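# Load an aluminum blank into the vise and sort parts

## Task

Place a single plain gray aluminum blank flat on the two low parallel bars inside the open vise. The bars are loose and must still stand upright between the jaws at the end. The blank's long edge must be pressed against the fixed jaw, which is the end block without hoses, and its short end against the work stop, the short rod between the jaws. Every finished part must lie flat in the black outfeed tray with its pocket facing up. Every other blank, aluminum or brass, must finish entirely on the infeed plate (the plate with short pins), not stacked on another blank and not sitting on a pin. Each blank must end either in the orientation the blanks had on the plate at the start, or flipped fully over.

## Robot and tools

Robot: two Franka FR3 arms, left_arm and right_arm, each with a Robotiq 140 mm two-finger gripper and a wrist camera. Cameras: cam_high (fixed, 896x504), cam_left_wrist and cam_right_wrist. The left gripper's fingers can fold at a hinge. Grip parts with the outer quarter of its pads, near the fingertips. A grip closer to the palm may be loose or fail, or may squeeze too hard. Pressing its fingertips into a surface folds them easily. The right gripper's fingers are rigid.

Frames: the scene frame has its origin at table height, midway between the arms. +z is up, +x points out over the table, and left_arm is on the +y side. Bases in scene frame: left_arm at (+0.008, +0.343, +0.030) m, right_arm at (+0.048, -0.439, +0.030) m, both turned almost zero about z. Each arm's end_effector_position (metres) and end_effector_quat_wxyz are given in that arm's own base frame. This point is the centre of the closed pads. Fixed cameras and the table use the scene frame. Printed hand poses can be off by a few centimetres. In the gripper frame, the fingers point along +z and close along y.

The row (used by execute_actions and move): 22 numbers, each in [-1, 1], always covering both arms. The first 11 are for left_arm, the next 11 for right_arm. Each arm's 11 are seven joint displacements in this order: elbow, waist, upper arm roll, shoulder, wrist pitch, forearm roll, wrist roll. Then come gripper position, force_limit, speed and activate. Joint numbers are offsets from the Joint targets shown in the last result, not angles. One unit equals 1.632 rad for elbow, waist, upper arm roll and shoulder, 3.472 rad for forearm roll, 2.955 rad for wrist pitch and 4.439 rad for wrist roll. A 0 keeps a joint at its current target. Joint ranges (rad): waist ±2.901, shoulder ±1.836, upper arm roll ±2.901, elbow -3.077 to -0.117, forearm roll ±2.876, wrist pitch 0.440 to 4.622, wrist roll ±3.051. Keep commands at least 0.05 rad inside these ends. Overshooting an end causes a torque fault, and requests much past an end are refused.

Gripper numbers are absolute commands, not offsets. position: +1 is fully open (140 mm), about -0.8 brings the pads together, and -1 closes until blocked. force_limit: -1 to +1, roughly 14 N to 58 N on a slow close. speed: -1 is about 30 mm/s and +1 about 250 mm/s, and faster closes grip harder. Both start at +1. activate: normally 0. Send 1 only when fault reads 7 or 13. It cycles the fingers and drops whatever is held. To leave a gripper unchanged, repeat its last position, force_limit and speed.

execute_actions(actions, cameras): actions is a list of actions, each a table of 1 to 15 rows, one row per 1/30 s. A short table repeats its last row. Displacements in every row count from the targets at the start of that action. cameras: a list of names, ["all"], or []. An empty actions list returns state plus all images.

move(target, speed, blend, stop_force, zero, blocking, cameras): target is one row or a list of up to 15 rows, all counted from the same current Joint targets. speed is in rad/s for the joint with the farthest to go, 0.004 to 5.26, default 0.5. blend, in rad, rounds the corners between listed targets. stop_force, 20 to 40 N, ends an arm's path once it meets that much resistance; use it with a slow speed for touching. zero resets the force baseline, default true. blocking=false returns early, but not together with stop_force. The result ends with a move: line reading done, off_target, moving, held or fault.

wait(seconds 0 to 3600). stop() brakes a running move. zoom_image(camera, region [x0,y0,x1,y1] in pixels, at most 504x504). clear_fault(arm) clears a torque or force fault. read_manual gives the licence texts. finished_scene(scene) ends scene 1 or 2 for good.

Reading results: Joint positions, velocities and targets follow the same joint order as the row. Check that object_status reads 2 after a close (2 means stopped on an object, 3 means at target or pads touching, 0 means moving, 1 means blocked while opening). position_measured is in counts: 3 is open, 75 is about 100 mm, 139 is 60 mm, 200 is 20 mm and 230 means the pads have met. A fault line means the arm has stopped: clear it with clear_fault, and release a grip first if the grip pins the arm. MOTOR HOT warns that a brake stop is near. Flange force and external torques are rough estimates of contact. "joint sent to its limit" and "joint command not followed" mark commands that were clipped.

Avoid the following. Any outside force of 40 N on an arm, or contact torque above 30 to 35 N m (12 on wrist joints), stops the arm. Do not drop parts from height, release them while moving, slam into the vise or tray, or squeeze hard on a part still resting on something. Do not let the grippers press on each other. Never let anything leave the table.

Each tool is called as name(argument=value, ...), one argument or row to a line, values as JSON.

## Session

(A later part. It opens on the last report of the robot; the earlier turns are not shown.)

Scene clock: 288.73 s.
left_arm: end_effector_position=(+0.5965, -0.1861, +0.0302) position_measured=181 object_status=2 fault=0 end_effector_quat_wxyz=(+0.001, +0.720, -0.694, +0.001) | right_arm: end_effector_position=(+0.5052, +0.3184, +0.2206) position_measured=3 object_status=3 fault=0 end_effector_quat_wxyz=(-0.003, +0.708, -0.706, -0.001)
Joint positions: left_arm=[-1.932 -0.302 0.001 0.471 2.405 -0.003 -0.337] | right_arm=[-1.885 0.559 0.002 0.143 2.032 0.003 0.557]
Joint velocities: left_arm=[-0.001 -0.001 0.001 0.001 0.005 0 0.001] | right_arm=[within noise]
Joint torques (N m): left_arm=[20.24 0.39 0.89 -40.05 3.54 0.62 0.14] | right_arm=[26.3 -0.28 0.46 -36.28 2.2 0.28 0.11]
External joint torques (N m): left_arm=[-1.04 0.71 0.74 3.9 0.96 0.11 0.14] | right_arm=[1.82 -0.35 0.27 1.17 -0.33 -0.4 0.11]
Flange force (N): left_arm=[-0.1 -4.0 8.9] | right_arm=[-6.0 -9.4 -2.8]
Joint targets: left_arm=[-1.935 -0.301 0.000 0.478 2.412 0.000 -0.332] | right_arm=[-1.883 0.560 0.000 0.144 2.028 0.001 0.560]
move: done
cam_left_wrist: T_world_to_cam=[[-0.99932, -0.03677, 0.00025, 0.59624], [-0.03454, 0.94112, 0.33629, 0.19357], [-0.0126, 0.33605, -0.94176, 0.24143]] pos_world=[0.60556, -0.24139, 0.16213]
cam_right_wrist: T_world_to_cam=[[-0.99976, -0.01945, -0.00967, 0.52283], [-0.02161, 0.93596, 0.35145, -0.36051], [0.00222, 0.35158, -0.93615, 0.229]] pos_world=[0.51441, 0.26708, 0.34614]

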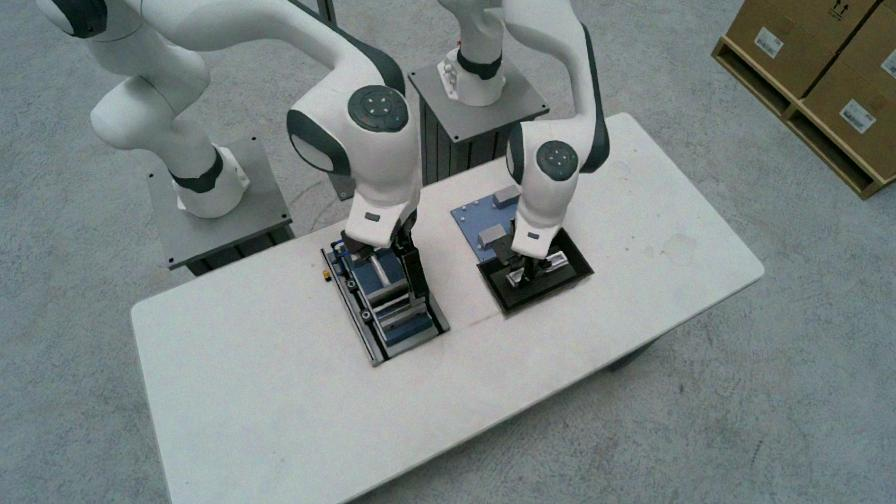

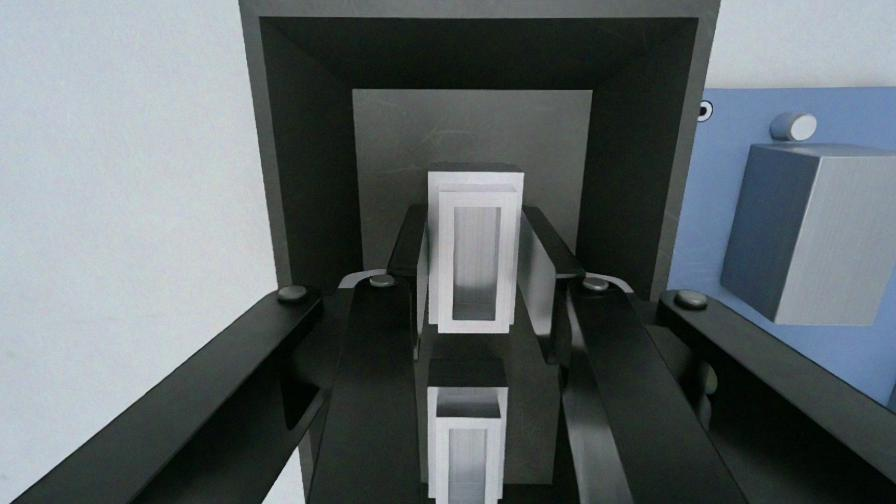

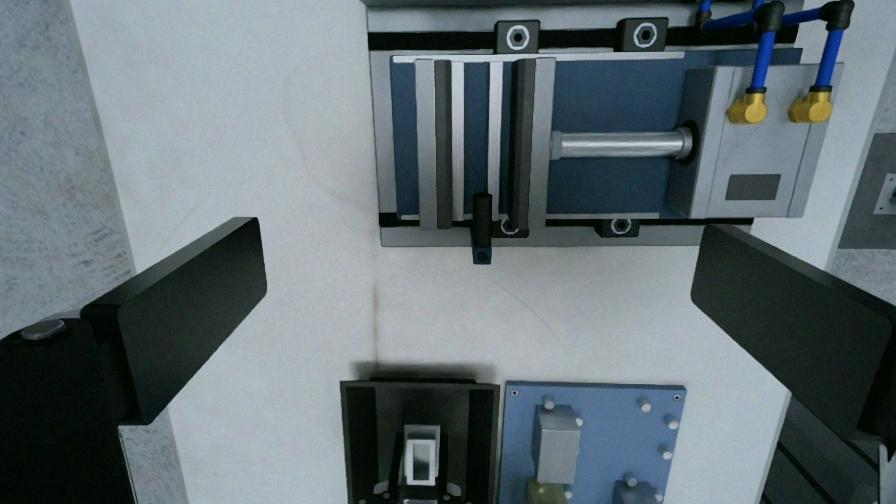

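move(
  target=[
    [0,0,0,-0.0037,-0.002,0,0,-1,-0.05,-1,0,0,0,0,0,0,0,0,1,1,1,0],
    [0,0,0,-0.0037,-0.002,0,0,-0.2,-0.05,-1,0,0,0,0,0,0,0,0,1,1,1,0],
    [0.0177,0,0,-0.074,-0.0503,0,0,-0.2,-0.05,-1,0,0,0,0,0,0,0,0,1,1,1,0],
    [0.0177,0.46,0,-0.074,-0.0503,0,0,-0.2,-0.05,-1,0,0,0,0,0,0,0,0,1,1,1,0],
    [0.0177,0.46,0,-0.074,-0.0503,0,0,-0.2,-0.05,-1,0,0.2732,0.2375,0,0.2694,-0.0024,-0.0003,0.0826,1,1,1,0],
  ],
  speed=[0.1,0.5,0.25,1.0,1.0],
  blend=[0,0,0.02,0.1,0],
  cameras=["all"],
)

zoom_image(
  camera="cam_high",
  region=[440, 170, 610, 320],
)

Scene clock: 307.03 s.
left_arm: end_effector_position=(+0.5625, +0.2717, +0.1000) position_measured=154 object_status=3 fault=0 end_effector_quat_wxyz=(+0.000, +0.925, -0.381, +0.002) | right_arm: end_effector_position=(+0.4149, +0.5801, +0.1390) position_measured=3 object_status=3 fault=0 end_effector_quat_wxyz=(-0.001, +0.716, -0.698, -0.001)
Joint positions: left_arm=[-1.906 0.45 0.001 0.358 2.265 -0.003 -0.336] | right_arm=[-1.439 0.948 0.001 0.585 2.025 0.002 0.922]
Joint velocities: left_arm=[within noise] | right_arm=[-0.001 0.001 0.001 0.001 0 0 0.004]
Joint torques (N m): left_arm=[22.9 0.51 0.83 -42.2 2.5 0.68 0.12] | right_arm=[26.25 -0.21 1.39 -49.64 2.17 0.33 0.16]
External joint torques (N m): left_arm=[0.18 0.45 0.47 0.02 -0.09 0.1 0.12] | right_arm=[1.8 -0.33 0.8 0.7 -0.32 -0.36 0.16]
Flange force (N): left_arm=[-0.6 -1.2 -0.3] | right_arm=[-11.1 -8.2 -2.1]
Joint targets: left_arm=[-1.906 0.449 0.000 0.357 2.263 0.000 -0.332] | right_arm=[-1.437 0.947 0.000 0.584 2.021 0.000 0.927]
move: done
cam_left_wrist: T_world_to_cam=[[-0.7053, -0.7089, -0.00002, 0.59628], [-0.66774, 0.66434, 0.33583, 0.16962], [-0.23806, 0.23688, -0.94192, 0.30658]] pos_world=[0.60681, 0.2374, 0.23183]
cam_right_wrist: T_world_to_cam=[[-0.99905, -0.04319, -0.00647, 0.44989], [-0.04272, 0.93599, 0.34943, -0.56967], [-0.00904, 0.34937, -0.93694, 0.06688]] pos_world=[0.42573, 0.52927, 0.26463]

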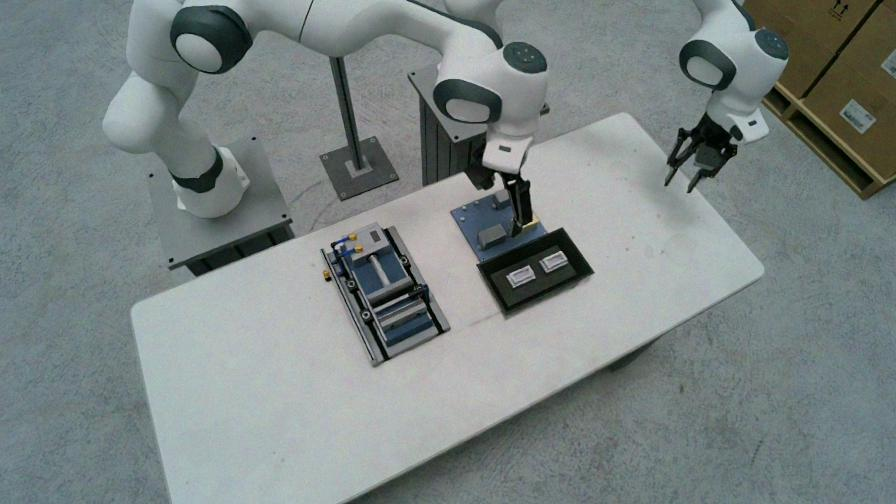

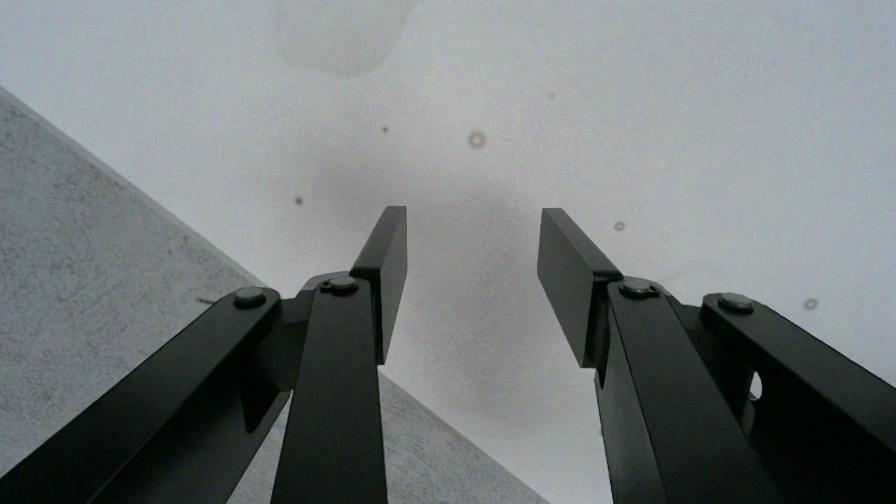

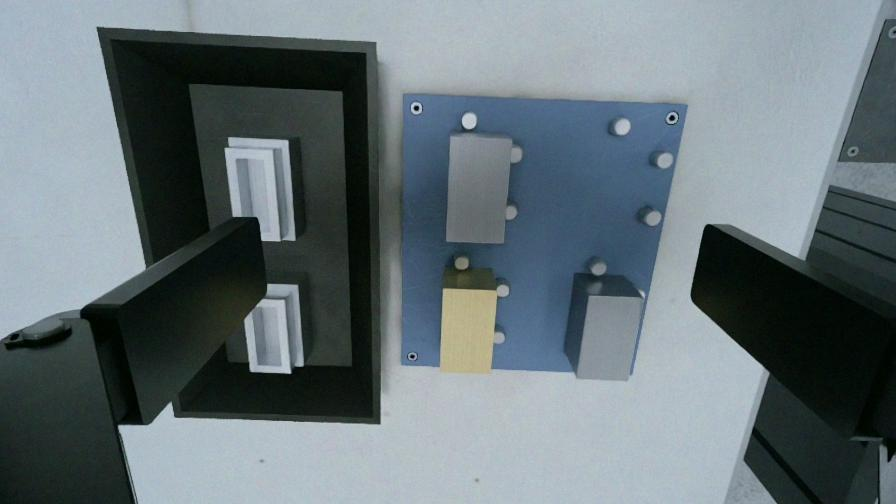

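Scaled by 2.965 from the camera's image (finer frame: 1280x720).

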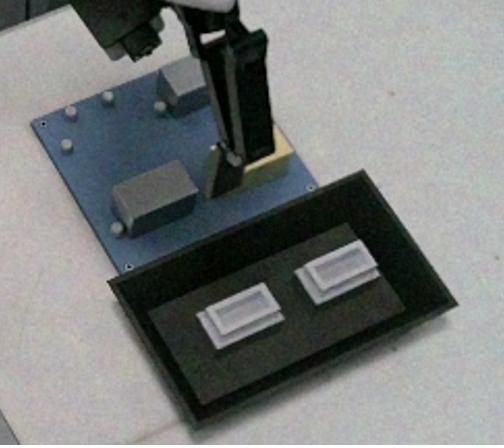

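move(
  target=[0,0,0,0,0,0,0,-0.2,-0.05,-1,0,-0.0295,0.0063,0,0.036,0.0362,0,0.0025,-0.16,-0.05,0,0],
  speed=0.3,
  cameras=["cam_right_wrist"],
)

Scene clock: 318.40 s.
left_arm: end_effector_position=(+0.5625, +0.2717, +0.1000) position_measured=154 object_status=3 fault=0 end_effector_quat_wxyz=(+0.000, +0.925, -0.381, +0.002) | right_arm: end_effector_position=(+0.4087, +0.5816, +0.0835) position_measured=149 object_status=3 fault=0 end_effector_quat_wxyz=(+0.004, +0.715, -0.699, -0.001)
Joint positions: left_arm=[-1.906 0.45 0.001 0.358 2.265 -0.003 -0.336] | right_arm=[-1.486 0.956 0.001 0.644 2.123 0.002 0.934]
Joint velocities: left_arm=[within noise] | right_arm=[-0.002 0 0 -0.001 0.004 0.002 0.002]
Joint torques (N m): left_arm=[22.8 0.54 0.81 -42.18 2.5 0.7 0.12] | right_arm=[25.22 0.03 1.43 -50.85 2.7 0.28 0.14]
External joint torques (N m): left_arm=[0.11 0.57 0.53 -0.01 -0.08 0.12 0.12] | right_arm=[1.38 -0.04 0.84 0.29 0.24 -0.37 0.14]
Flange force (N): left_arm=[-0.8 -0.9 -0.3] | right_arm=[-6.9 -4.6 -0.1]
Joint targets: left_arm=[-1.906 0.449 0.000 0.357 2.263 0.000 -0.332] | right_arm=[-1.485 0.958 0.000 0.643 2.128 0.000 0.938]
move: done
cam_right_wrist: T_world_to_cam=[[-0.99923, -0.03916, -0.00121, 0.44076], [-0.0372, 0.93859, 0.34301, -0.55528], [-0.0123, 0.3428, -0.93933, 0.0196]] pos_world=[0.42001, 0.53172, 0.20941]

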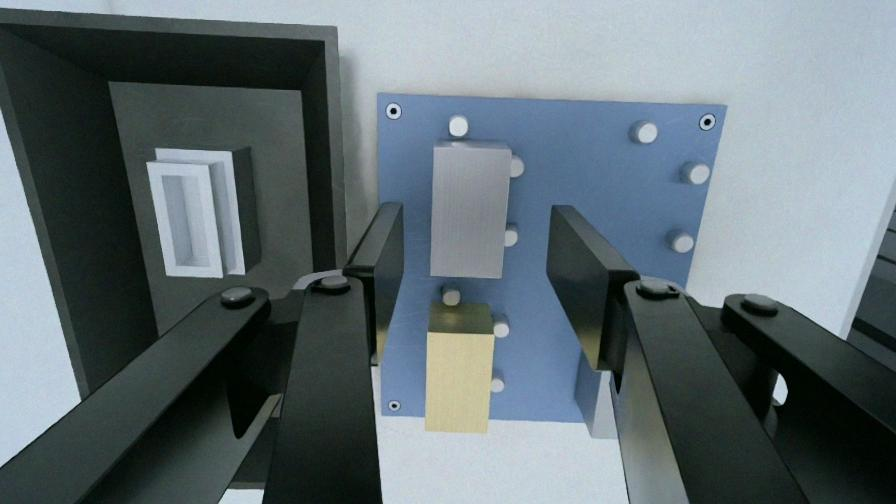

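move(
  target=[
    [0,0,0,0,0,0,0,-0.2,-0.05,-1,0,-0.0129,0,0,0.0414,0.03,0,0,-0.16,-0.05,0,0],
    [0,0,0,0,0,0,0,-0.2,-0.05,-1,0,-0.0129,0,0,0.0414,0.03,0,0,-1,-0.05,-1,0],
    [0,0,0,0,0,0,0,-0.2,-0.05,-1,0,0.0383,0,0,-0.0406,-0.0436,0,0,-1,-0.05,-1,0],
  ],
  speed=[0.1,0.3,0.2],
  cameras=["cam_right_wrist","cam_high"],
)

Scene clock: 329.83 s.
left_arm: end_effector_position=(+0.5625, +0.2717, +0.1000) position_measured=154 object_status=3 fault=0 end_effector_quat_wxyz=(+0.000, +0.925, -0.381, +0.002) | right_arm: end_effector_position=(+0.4103, +0.5834, +0.1489) position_measured=180 object_status=2 fault=0 end_effector_quat_wxyz=(+0.000, +0.715, -0.700, -0.001)
Joint positions: left_arm=[-1.906 0.45 0.001 0.358 2.265 -0.003 -0.336] | right_arm=[-1.424 0.956 0.001 0.577 2.003 0.002 0.935]
Joint velocities: left_arm=[within noise] | right_arm=[-0.001 0.001 0.001 -0.001 -0.005 0 -0.001]
Joint torques (N m): left_arm=[22.85 0.56 0.79 -42.2 2.5 0.69 0.13] | right_arm=[26.85 0.06 1.32 -50.33 2.34 0.45 0.09]
External joint torques (N m): left_arm=[0.16 0.66 0.56 -0.02 -0.08 0.11 0.13] | right_arm=[2.41 0.03 0.8 -0.22 -0.13 -0.25 0.09]
Flange force (N): left_arm=[-0.9 -1.1 -0.3] | right_arm=[-11.5 -7.9 -3.5]
Joint targets: left_arm=[-1.906 0.449 0.000 0.357 2.263 0.000 -0.332] | right_arm=[-1.423 0.958 0.000 0.576 1.999 0.000 0.938]
move: done
cam_right_wrist: T_world_to_cam=[[-0.99924, -0.03849, -0.0062, 0.44283], [-0.03824, 0.93653, 0.3485, -0.57852], [-0.0076, 0.34847, -0.93729, 0.07486]] pos_world=[0.42094, 0.53276, 0.27453]
Images, in order (width x height): cam_high 896x504, cam_right_wrist 896x504.

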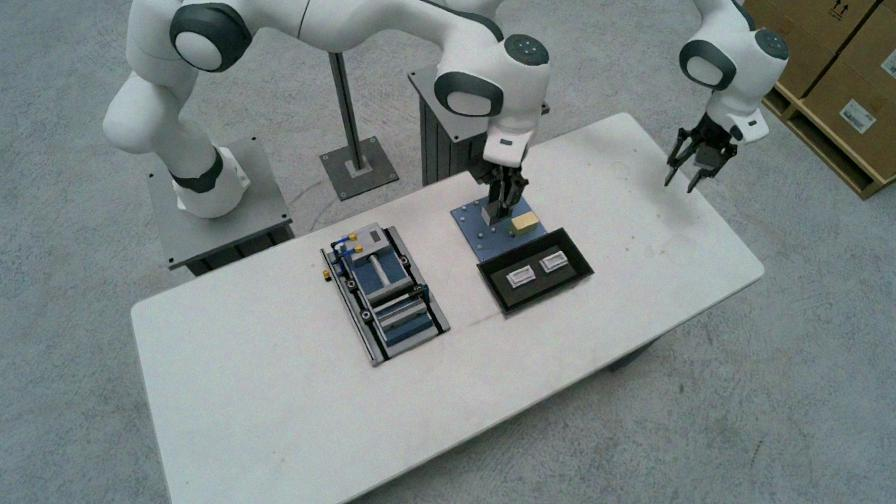

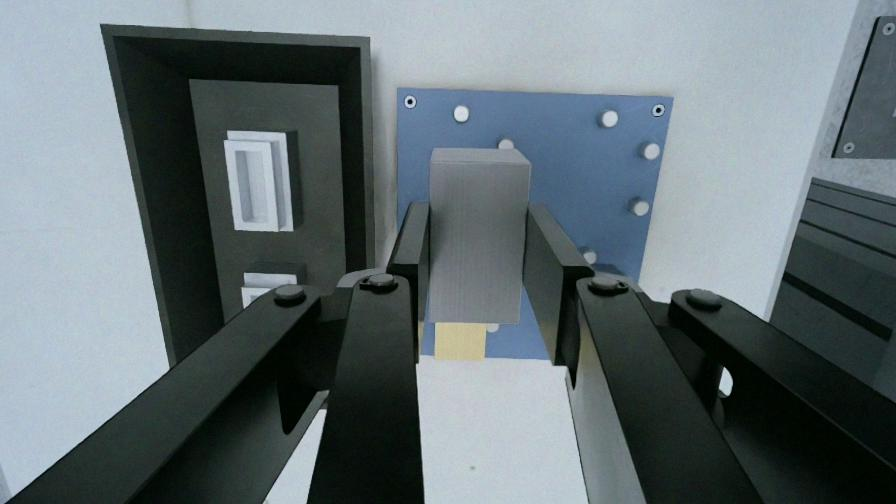

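move(
  target=[0,0,0,0,0,0,0,-0.2,-0.05,-1,0,-0.3909,-0.2566,0,-0.2593,0.0727,0,-0.0955,-1,-0.05,-1,0],
  speed=0.7,
  cameras=["cam_right_wrist","cam_high"],
)

zoom_image(
  camera="cam_right_wrist",
  region=[300, 100, 660, 400],
)

Scene clock: 341.87 s.
left_arm: end_effector_position=(+0.5625, +0.2717, +0.1000) position_measured=154 object_status=3 fault=0 end_effector_quat_wxyz=(+0.000, +0.925, -0.381, +0.002) | right_arm: end_effector_position=(+0.4914, +0.2933, +0.1476) position_measured=180 object_status=2 fault=0 end_effector_quat_wxyz=(+0.004, +0.713, -0.701, -0.002)
Joint positions: left_arm=[-1.906 0.45 0.001 0.358 2.265 -0.003 -0.336] | right_arm=[-2.06 0.539 -0.002 0.157 2.208 0.002 0.519]
Joint velocities: left_arm=[within noise] | right_arm=[0.001 0.001 0.001 -0.001 0.001 -0.001 -0.006]
Joint torques (N m): left_arm=[22.88 0.57 0.82 -42.19 2.5 0.68 0.08] | right_arm=[25.01 -0.35 1.3 -37.72 2.85 0.35 -0.25]
External joint torques (N m): left_arm=[0.25 0.47 0.41 -0.09 -0.07 0.1 0.08] | right_arm=[1.87 -0.5 1.04 -1.25 0.37 -0.25 -0.25]
Flange force (N): left_arm=[-0.5 -1.1 -0.4] | right_arm=[-1.5 -2.9 -2.7]
Joint targets: left_arm=[-1.906 0.449 0.000 0.357 2.263 0.000 -0.332] | right_arm=[-2.061 0.539 0.000 0.153 2.214 0.000 0.514]
move: done
cam_right_wrist: T_world_to_cam=[[-0.9994, -0.03459, 0.00083, 0.51059], [-0.0322, 0.93858, 0.34355, -0.30607], [-0.01266, 0.34332, -0.93913, 0.17973]] pos_world=[0.5027, 0.24322, 0.27351]
Images, in order (width x height): cam_high 896x504, cam_right_wrist 896x504.

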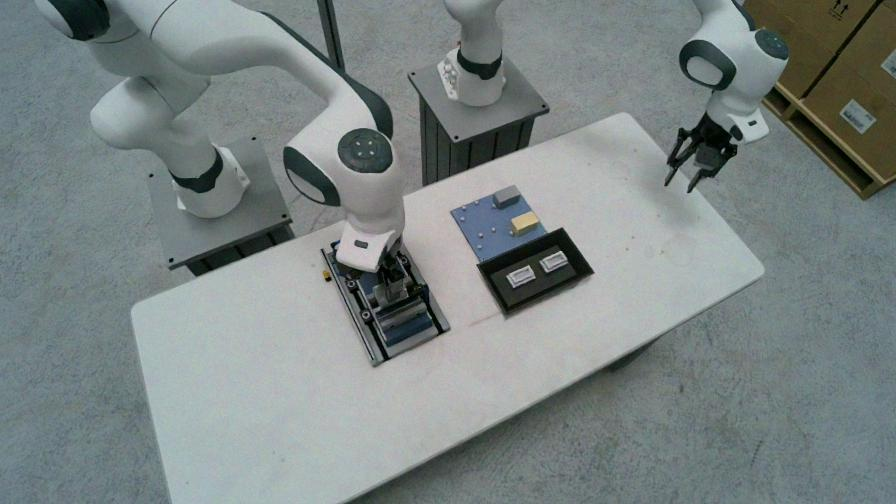

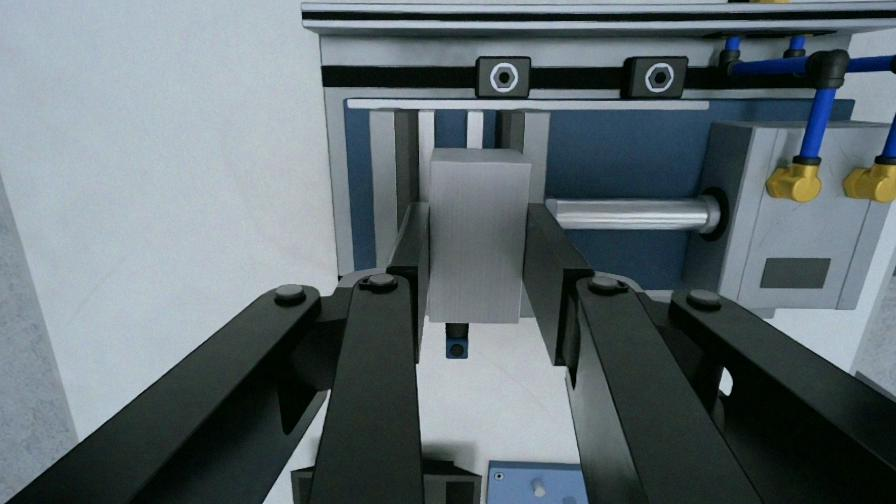

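Scaled by 1.400 from the camera's image (finer frame: 1280x720).

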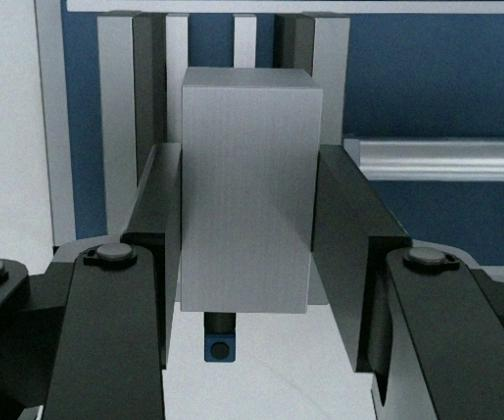

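move(
  target=[
    [0,0,0,0,0,0,0,-0.2,-0.05,-1,0,0.0084,-0.002,0,0.0061,-0.0013,0,-0.0007,-1,-0.05,-1,0],
    [0,0,0,0,0,0,0,-0.2,-0.05,-1,0,-0.0123,-0.002,0,0.0375,0.0275,0,-0.0007,-1,-0.05,-1,0],
  ],
  speed=[0.1,0.05],
  stop_force=20,
  cameras=["cam_right_wrist"],
)

zoom_image(
  camera="cam_right_wrist",
  region=[330, 60, 610, 340],
)

Scene clock: 358.73 s.
left_arm: end_effector_position=(+0.5625, +0.2717, +0.1000) position_measured=154 object_status=3 fault=0 end_effector_quat_wxyz=(+0.000, +0.925, -0.381, +0.002) | right_arm: end_effector_position=(+0.4954, +0.2944, +0.1122) position_measured=180 object_status=2 fault=0 end_effector_quat_wxyz=(+0.003, +0.714, -0.700, -0.001)
Joint positions: left_arm=[-1.906 0.45 0.001 0.358 2.265 -0.003 -0.336] | right_arm=[-2.081 0.537 -0.001 0.215 2.289 0.002 0.514]
Joint torques (N m): left_arm=[22.84 0.53 0.79 -42.21 2.49 0.7 0.14] | right_arm=[24.38 -0.77 1.15 -37.88 2.87 0.34 -0.22]
External joint torques (N m): left_arm=[0.14 0.72 0.64 0.05 -0.09 0.12 0.14] | right_arm=[1.92 -0.73 1.01 -0.11 0.38 -0.22 -0.23]
Flange force (N): left_arm=[-1.0 -1.3 -0.2] | right_arm=[-2.8 -6.0 -0.8]
Joint targets: left_arm=[-1.906 0.449 0.000 0.357 2.263 0.000 -0.332] | right_arm=[-2.081 0.536 0.000 0.214 2.295 0.000 0.511]
move: done
cam_right_wrist: T_world_to_cam=[[-0.99928, -0.03789, -0.00157, 0.51577], [-0.0361, 0.93802, 0.34469, -0.29288], [-0.01159, 0.3445, -0.93872, 0.14526]] pos_world=[0.50651, 0.24423, 0.23812]

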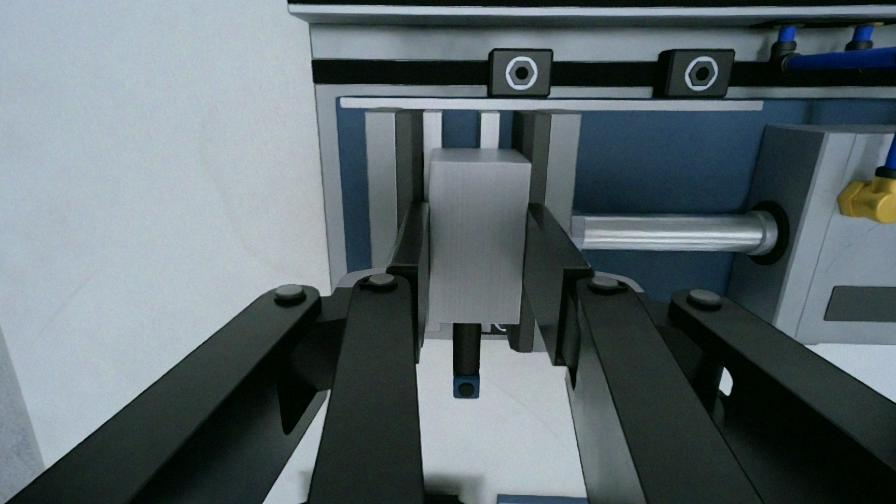

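Scaled by 1.800 from the camera's image (finer frame: 1280x720).

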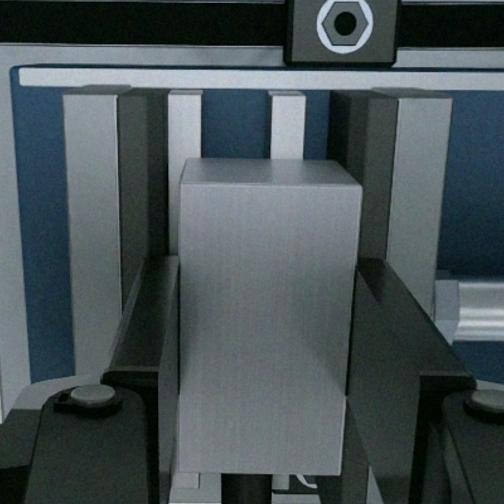

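move(
  target=[
    [0,0,0,0,0,0,0,-0.2,-0.05,-1,0,-0.0014,0,0,0.0029,0.0024,0,0,-1,-0.05,-1,0],
    [0,0,0,0,0,0,0,-0.2,-0.05,-1,0,0.0189,0.0149,0,0.0169,-0.0011,0,0.0055,-1,-0.05,-1,0],
  ],
  speed=[0.05,0.025],
  stop_force=20,
  cameras=["cam_right_wrist"],
)

zoom_image(
  camera="cam_right_wrist",
  region=[330, 120, 610, 400],
)

Scene clock: 371.50 s.
left_arm: end_effector_position=(+0.5625, +0.2717, +0.1000) position_measured=154 object_status=3 fault=0 end_effector_quat_wxyz=(+0.000, +0.925, -0.381, +0.002) | right_arm: end_effector_position=(+0.4965, +0.3014, +0.1080) position_measured=180 object_status=2 fault=0 end_effector_quat_wxyz=(+0.008, +0.714, -0.700, +0.000)
Joint positions: left_arm=[-1.906 0.45 0.001 0.358 2.265 -0.003 -0.336] | right_arm=[-2.055 0.552 -0.005 0.24 2.28 -0.003 0.529]
Joint torques (N m): left_arm=[22.87 0.56 0.86 -42.2 2.49 0.69 0.1] | right_arm=[26.65 4.1 4.65 -36.91 4.26 1.67 0.21]
External joint torques (N m): left_arm=[0.11 0.66 0.62 0.13 -0.09 0.11 0.1] | right_arm=[4.13 4.12 4.5 1.65 1.78 1.11 0.21]
Flange force (N): left_arm=[-0.8 -1.3 -0.1] | right_arm=[-15.8 -12.0 3.1]
Joint targets: left_arm=[-1.906 0.449 0.000 0.357 2.263 0.000 -0.332] | right_arm=[-2.050 0.560 0.000 0.242 2.292 0.000 0.535]
move: off_target (right_arm); right_arm: the wrist pitch is farthest, 0.011 rad from its target
cam_right_wrist: T_world_to_cam=[[-0.99928, -0.03781, 0.00335, 0.51667], [-0.03447, 0.94098, 0.3367, -0.29872], [-0.01588, 0.33634, -0.94161, 0.14374]] pos_world=[0.50828, 0.25227, 0.2342]

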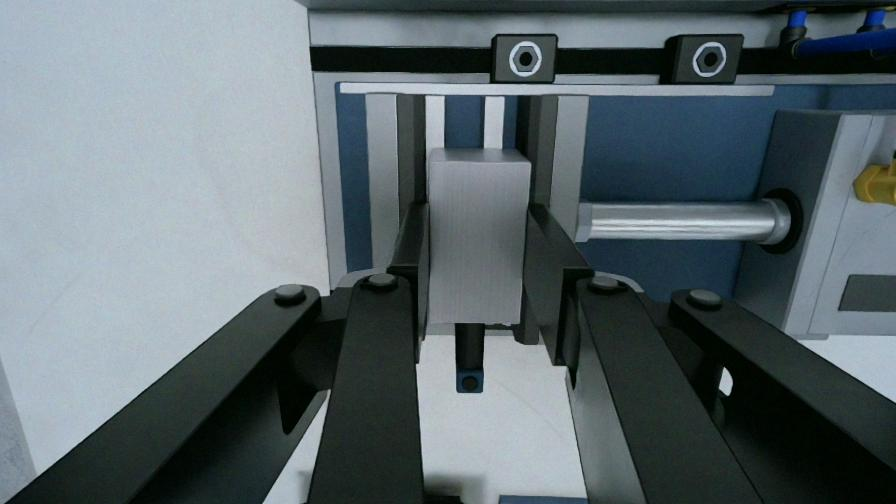

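Scaled by 1.800 from the camera's image (finer frame: 1280x720).

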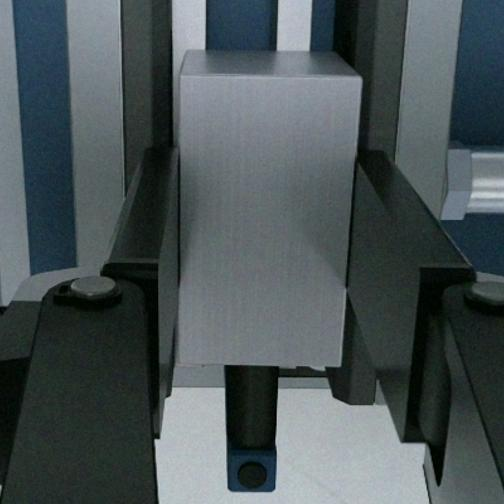

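move(
  target=[0,0,0,0,0,0,0,-0.2,-0.05,-1,0,0.008,-0.0102,0,0.0055,-0.0014,0,-0.0038,-1,-0.05,-1,0],
  speed=0.02,
  stop_force=20,
  cameras=["cam_right_wrist"],
)

zoom_image(
  camera="cam_right_wrist",
  region=[330, 60, 610, 340],
)

Scene clock: 378.97 s.
left_arm: end_effector_position=(+0.5625, +0.2717, +0.1000) position_measured=154 object_status=3 fault=0 end_effector_quat_wxyz=(+0.000, +0.925, -0.381, +0.002) | right_arm: end_effector_position=(+0.4998, +0.3013, +0.1080) position_measured=180 object_status=2 fault=0 end_effector_quat_wxyz=(+0.008, +0.716, -0.698, -0.001)
Joint positions: left_arm=[-1.906 0.45 0.001 0.358 2.265 -0.003 -0.336] | right_arm=[-2.042 0.545 -0.001 0.248 2.275 -0.003 0.521]
Joint torques (N m): left_arm=[22.84 0.54 0.84 -42.18 2.5 0.68 0.14] | right_arm=[26.73 -0.9 1.28 -37.01 4.52 0.96 -0.15]
External joint torques (N m): left_arm=[0.09 0.53 0.51 0.09 -0.09 0.1 0.14] | right_arm=[4.12 -0.86 1.12 1.96 2.04 0.4 -0.15]
Flange force (N): left_arm=[-0.8 -1.1 -0.1] | right_arm=[-8.9 -16.7 4.1]
Joint targets: left_arm=[-1.906 0.449 0.000 0.357 2.263 0.000 -0.332] | right_arm=[-2.037 0.543 0.000 0.251 2.287 0.000 0.519]
move: off_target (right_arm); right_arm: the wrist pitch is farthest, 0.013 rad from its target
cam_right_wrist: T_world_to_cam=[[-0.99909, -0.04223, 0.00538, 0.52098], [-0.03795, 0.9407, 0.33711, -0.29684], [-0.0193, 0.3366, -0.94145, 0.14545]] pos_world=[0.51206, 0.25228, 0.2342]

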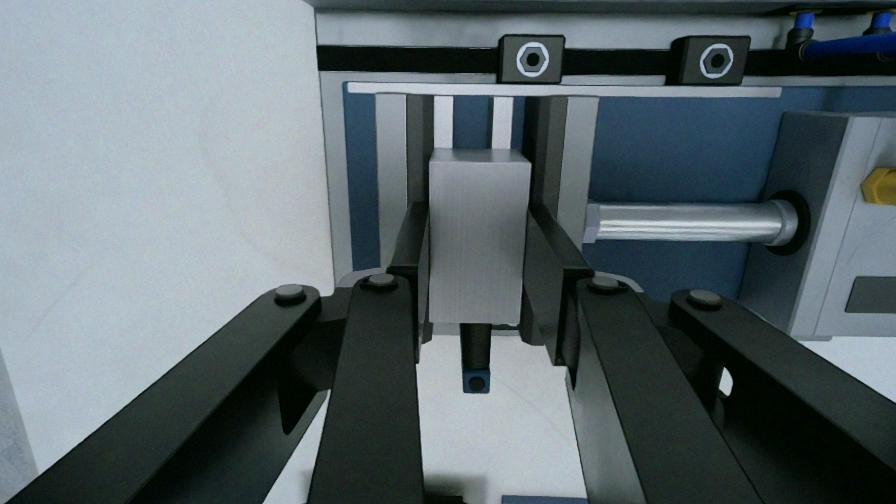

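Scaled by 1.800 from the camera's image (finer frame: 1280x720).

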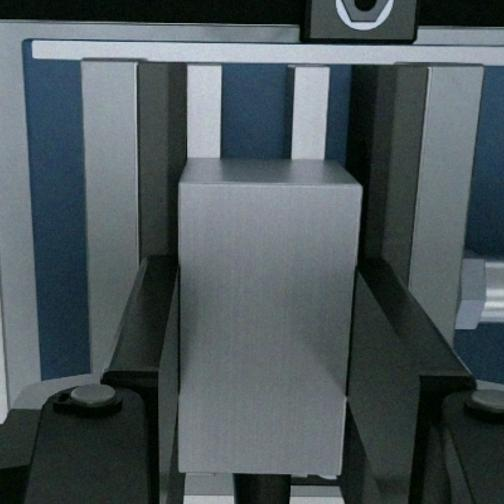

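move(
  target=[0,0,0,0,0,0,0,-0.2,-0.05,-1,0,-0.0035,0,0,0.0074,0.006,0,0,-1,-0.05,-1,0],
  speed=0.01,
  stop_force=20,
  cameras=["cam_right_wrist"],
)

Scene clock: 385.87 s.
left_arm: end_effector_position=(+0.5625, +0.2717, +0.1000) position_measured=154 object_status=3 fault=0 end_effector_quat_wxyz=(+0.000, +0.925, -0.381, +0.002) | right_arm: end_effector_position=(+0.4999, +0.3013, +0.1076) position_measured=180 object_status=2 fault=0 end_effector_quat_wxyz=(+0.008, +0.716, -0.698, -0.001)
Joint positions: left_arm=[-1.906 0.45 0.001 0.358 2.265 -0.003 -0.336] | right_arm=[-2.042 0.545 -0.001 0.249 2.275 -0.003 0.521]
Joint torques (N m): left_arm=[22.84 0.5 0.83 -42.16 2.5 0.69 0.12] | right_arm=[23.87 -0.76 1.24 -30.49 6.22 0.89 -0.17]
External joint torques (N m): left_arm=[0.12 0.54 0.56 0.11 -0.09 0.11 0.12] | right_arm=[1.36 -0.75 1.05 8.32 3.75 0.33 -0.17]
Flange force (N): left_arm=[-0.7 -1.2 -0.1] | right_arm=[-11.1 -20.5 19.4]
Joint targets: left_arm=[-1.906 0.449 0.000 0.357 2.263 0.000 -0.332] | right_arm=[-2.043 0.543 0.000 0.263 2.305 0.000 0.519]
move: off_target (right_arm); right_arm: the wrist pitch is farthest, 0.030 rad from its target
cam_right_wrist: T_world_to_cam=[[-0.9991, -0.04202, 0.00567, 0.52096], [-0.03765, 0.94071, 0.33712, -0.29676], [-0.0195, 0.3366, -0.94145, 0.14521]] pos_world=[0.51215, 0.25218, 0.2338]

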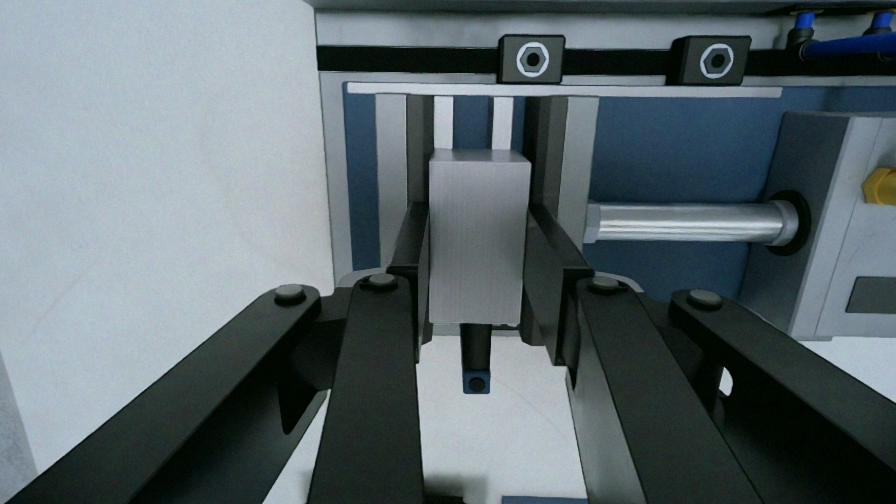

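move(
  target=[
    [0,0,0,0,0,0,0,-0.2,-0.05,-1,0,0.0035,0,0,-0.0074,-0.006,0,0,-1,-0.05,-1,0],
    [0,0,0,0,0,0,0,-0.2,-0.05,-1,0,0.0035,0,0,-0.0074,-0.006,0,0,-0.16,-0.05,-1,0],
  ],
  speed=[0.02,0.1],
  cameras=["cam_right_wrist"],
)

zoom_image(
  camera="cam_right_wrist",
  region=[330, 60, 610, 340],
)

Scene clock: 394.13 s.
left_arm: end_effector_position=(+0.5625, +0.2717, +0.1000) position_measured=154 object_status=3 fault=0 end_effector_quat_wxyz=(+0.000, +0.925, -0.381, +0.002) | right_arm: end_effector_position=(+0.5035, +0.3035, +0.1093) position_measured=149 object_status=0 fault=0 end_effector_quat_wxyz=(+0.003, +0.716, -0.698, +0.000)
Joint positions: left_arm=[-1.906 0.45 0.001 0.358 2.265 -0.003 -0.336] | right_arm=[-2.039 0.545 -0.001 0.25 2.283 -0.003 0.521]
Joint torques (N m): left_arm=[22.83 0.53 0.78 -42.22 2.49 0.69 0.12] | right_arm=[24.41 -0.7 1.3 -38.17 2.7 0.9 -0.14]
External joint torques (N m): left_arm=[0.13 0.72 0.63 -0.03 -0.09 0.12 0.12] | right_arm=[1.93 -0.57 1.22 0.63 0.22 0.34 -0.14]
Flange force (N): left_arm=[-1.0 -1.0 -0.3] | right_arm=[-4.3 -7.9 -0.1]
Joint targets: left_arm=[-1.906 0.449 0.000 0.357 2.263 0.000 -0.332] | right_arm=[-2.037 0.543 0.000 0.251 2.287 0.000 0.519]
move: done; target 2's new numbers were sent with right_arm's wrist pitch 0.013 rad from that target
cam_right_wrist: T_world_to_cam=[[-0.99911, -0.04205, -0.00379, 0.52572], [-0.04081, 0.9388, 0.34204, -0.29767], [-0.01082, 0.3419, -0.93968, 0.13994]] pos_world=[0.51462, 0.25371, 0.23531]

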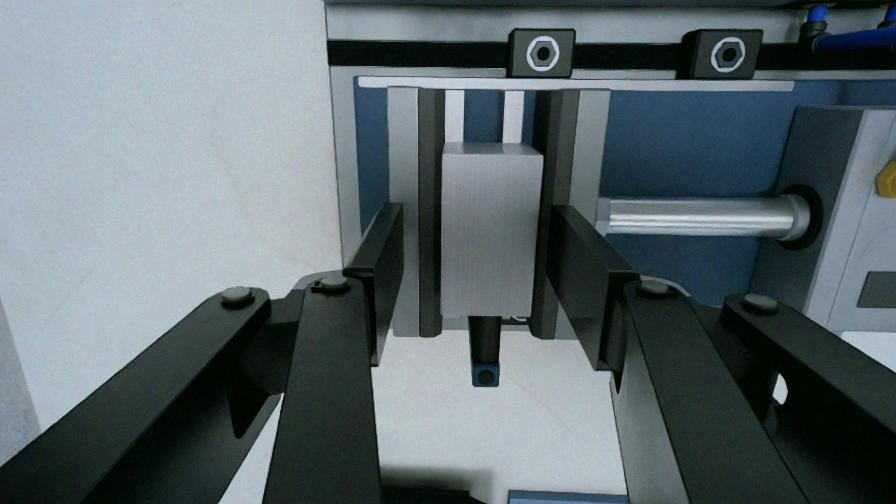

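Scaled by 1.800 from the camera's image (finer frame: 1280x720).

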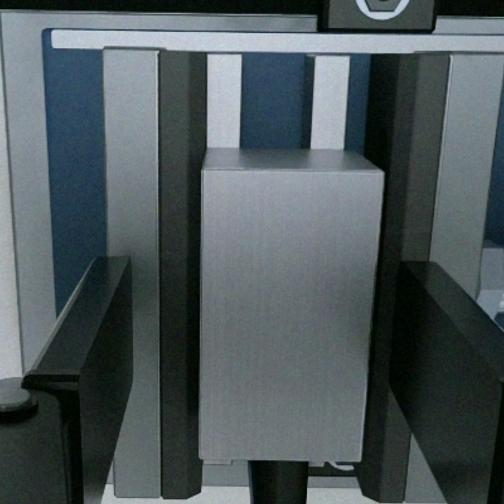

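move(
  target=[
    [0,0,0,0,0,0,0,-0.2,-0.05,-1,0,0.0605,0,0,-0.0662,-0.0699,0,0,-0.16,-0.05,-1,0],
    [0,0,0,0,0,0,0,-0.2,-0.05,-1,0,-0.1865,-0.3139,0,-0.0841,-0.0221,0.2638,-0.2636,-0.16,-0.05,-1,0],
  ],
  speed=[0.3,1.0],
  blend=[0.04,0],
  cameras=["cam_right_wrist","cam_high"],
)

zoom_image(
  camera="cam_right_wrist",
  region=[350, 190, 550, 350],
)

zoom_image(
  camera="cam_high",
  region=[340, 230, 460, 350],
)

Scene clock: 409.40 s.
left_arm: end_effector_position=(+0.5625, +0.2717, +0.1000) position_measured=154 object_status=3 fault=0 end_effector_quat_wxyz=(+0.000, +0.925, -0.381, +0.002) | right_arm: end_effector_position=(+0.4917, +0.1742, +0.1120) position_measured=149 object_status=3 fault=0 end_effector_quat_wxyz=(-0.233, +0.672, -0.660, -0.240)
Joint positions: left_arm=[-1.906 0.45 0.001 0.358 2.265 -0.003 -0.336] | right_arm=[-2.34 0.032 -0.002 0.115 2.218 0.913 -0.647]
Joint velocities: left_arm=[within noise] | right_arm=[0 0.001 0 0 0.001 0 -0.007]
Joint torques (N m): left_arm=[22.86 0.52 0.81 -42.21 2.5 0.69 0.13] | right_arm=[21.61 -0.68 1.26 -32.83 1.28 0.96 -0.17]
External joint torques (N m): left_arm=[0.12 0.58 0.55 0.04 -0.09 0.11 0.13] | right_arm=[0.88 -0.6 1.23 -0.16 0.24 0.43 -0.16]
Flange force (N): left_arm=[-0.8 -1.1 -0.2] | right_arm=[-0.2 -2.0 1.5]
Joint targets: left_arm=[-1.906 0.449 0.000 0.357 2.263 0.000 -0.332] | right_arm=[-2.341 0.031 0.000 0.114 2.222 0.915 -0.652]
move: done
cam_right_wrist: T_world_to_cam=[[-0.99954, -0.02729, -0.01334, 0.50713], [-0.02537, 0.50845, 0.86072, -0.16844], [-0.01671, 0.86066, -0.50891, 0.05079]] pos_world=[0.50347, 0.05577, 0.17759]
Images, in order (width x height): cam_high 896x504, cam_right_wrist 896x504.

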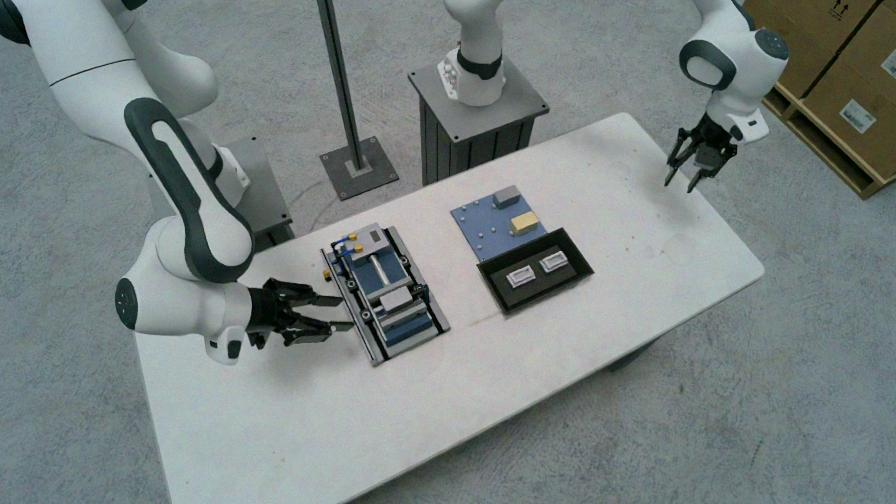

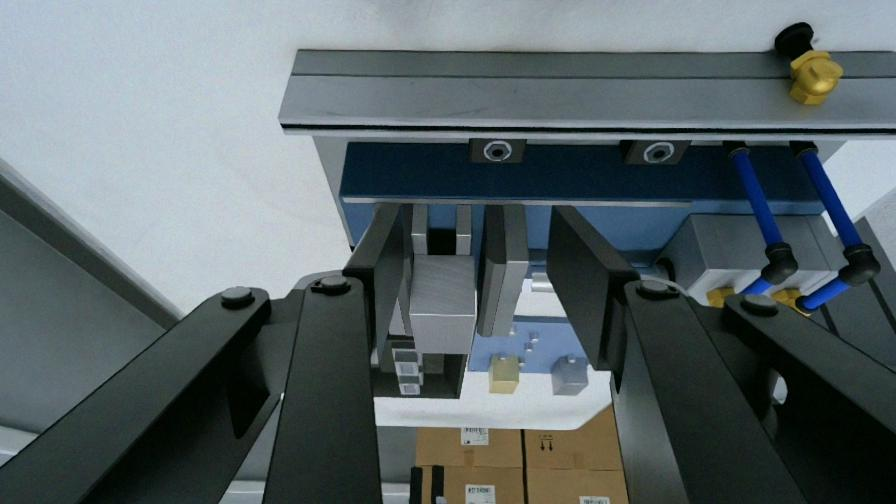

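Scaled by 2.520 from the camera's image (finer frame: 1280x720).

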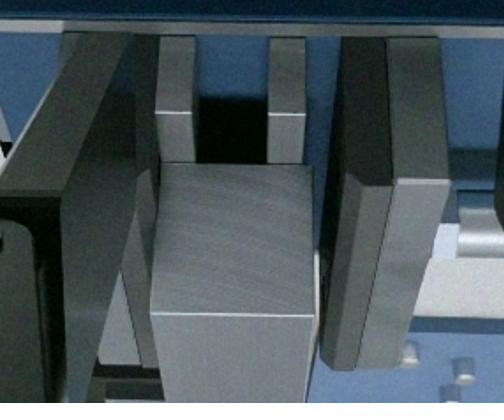

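Scaled by 4.200 from the camera's image (finer frame: 1280x720).

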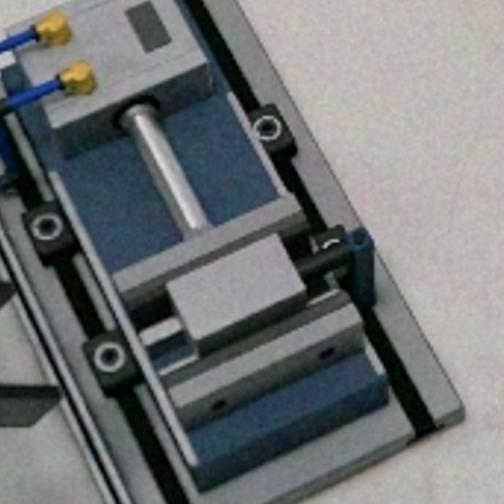

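zoom_image(
  camera="cam_high",
  region=[440, 170, 610, 320],
)

zoom_image(
  camera="cam_high",
  region=[370, 270, 440, 340],
)

Scaled by 2.965 from the camera's image (finer frame: 1280x720).

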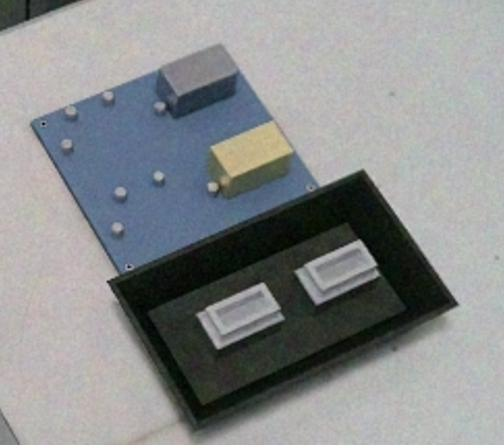

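Scaled by 7.200 from the camera's image (finer frame: 1280x720).

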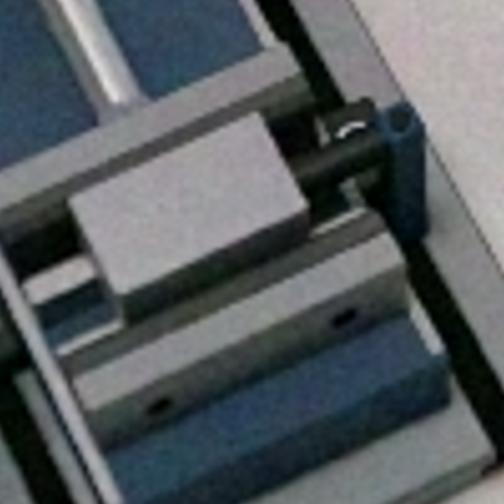

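finished_scene(
  scene=1,
)

The scene is finished: the task was done.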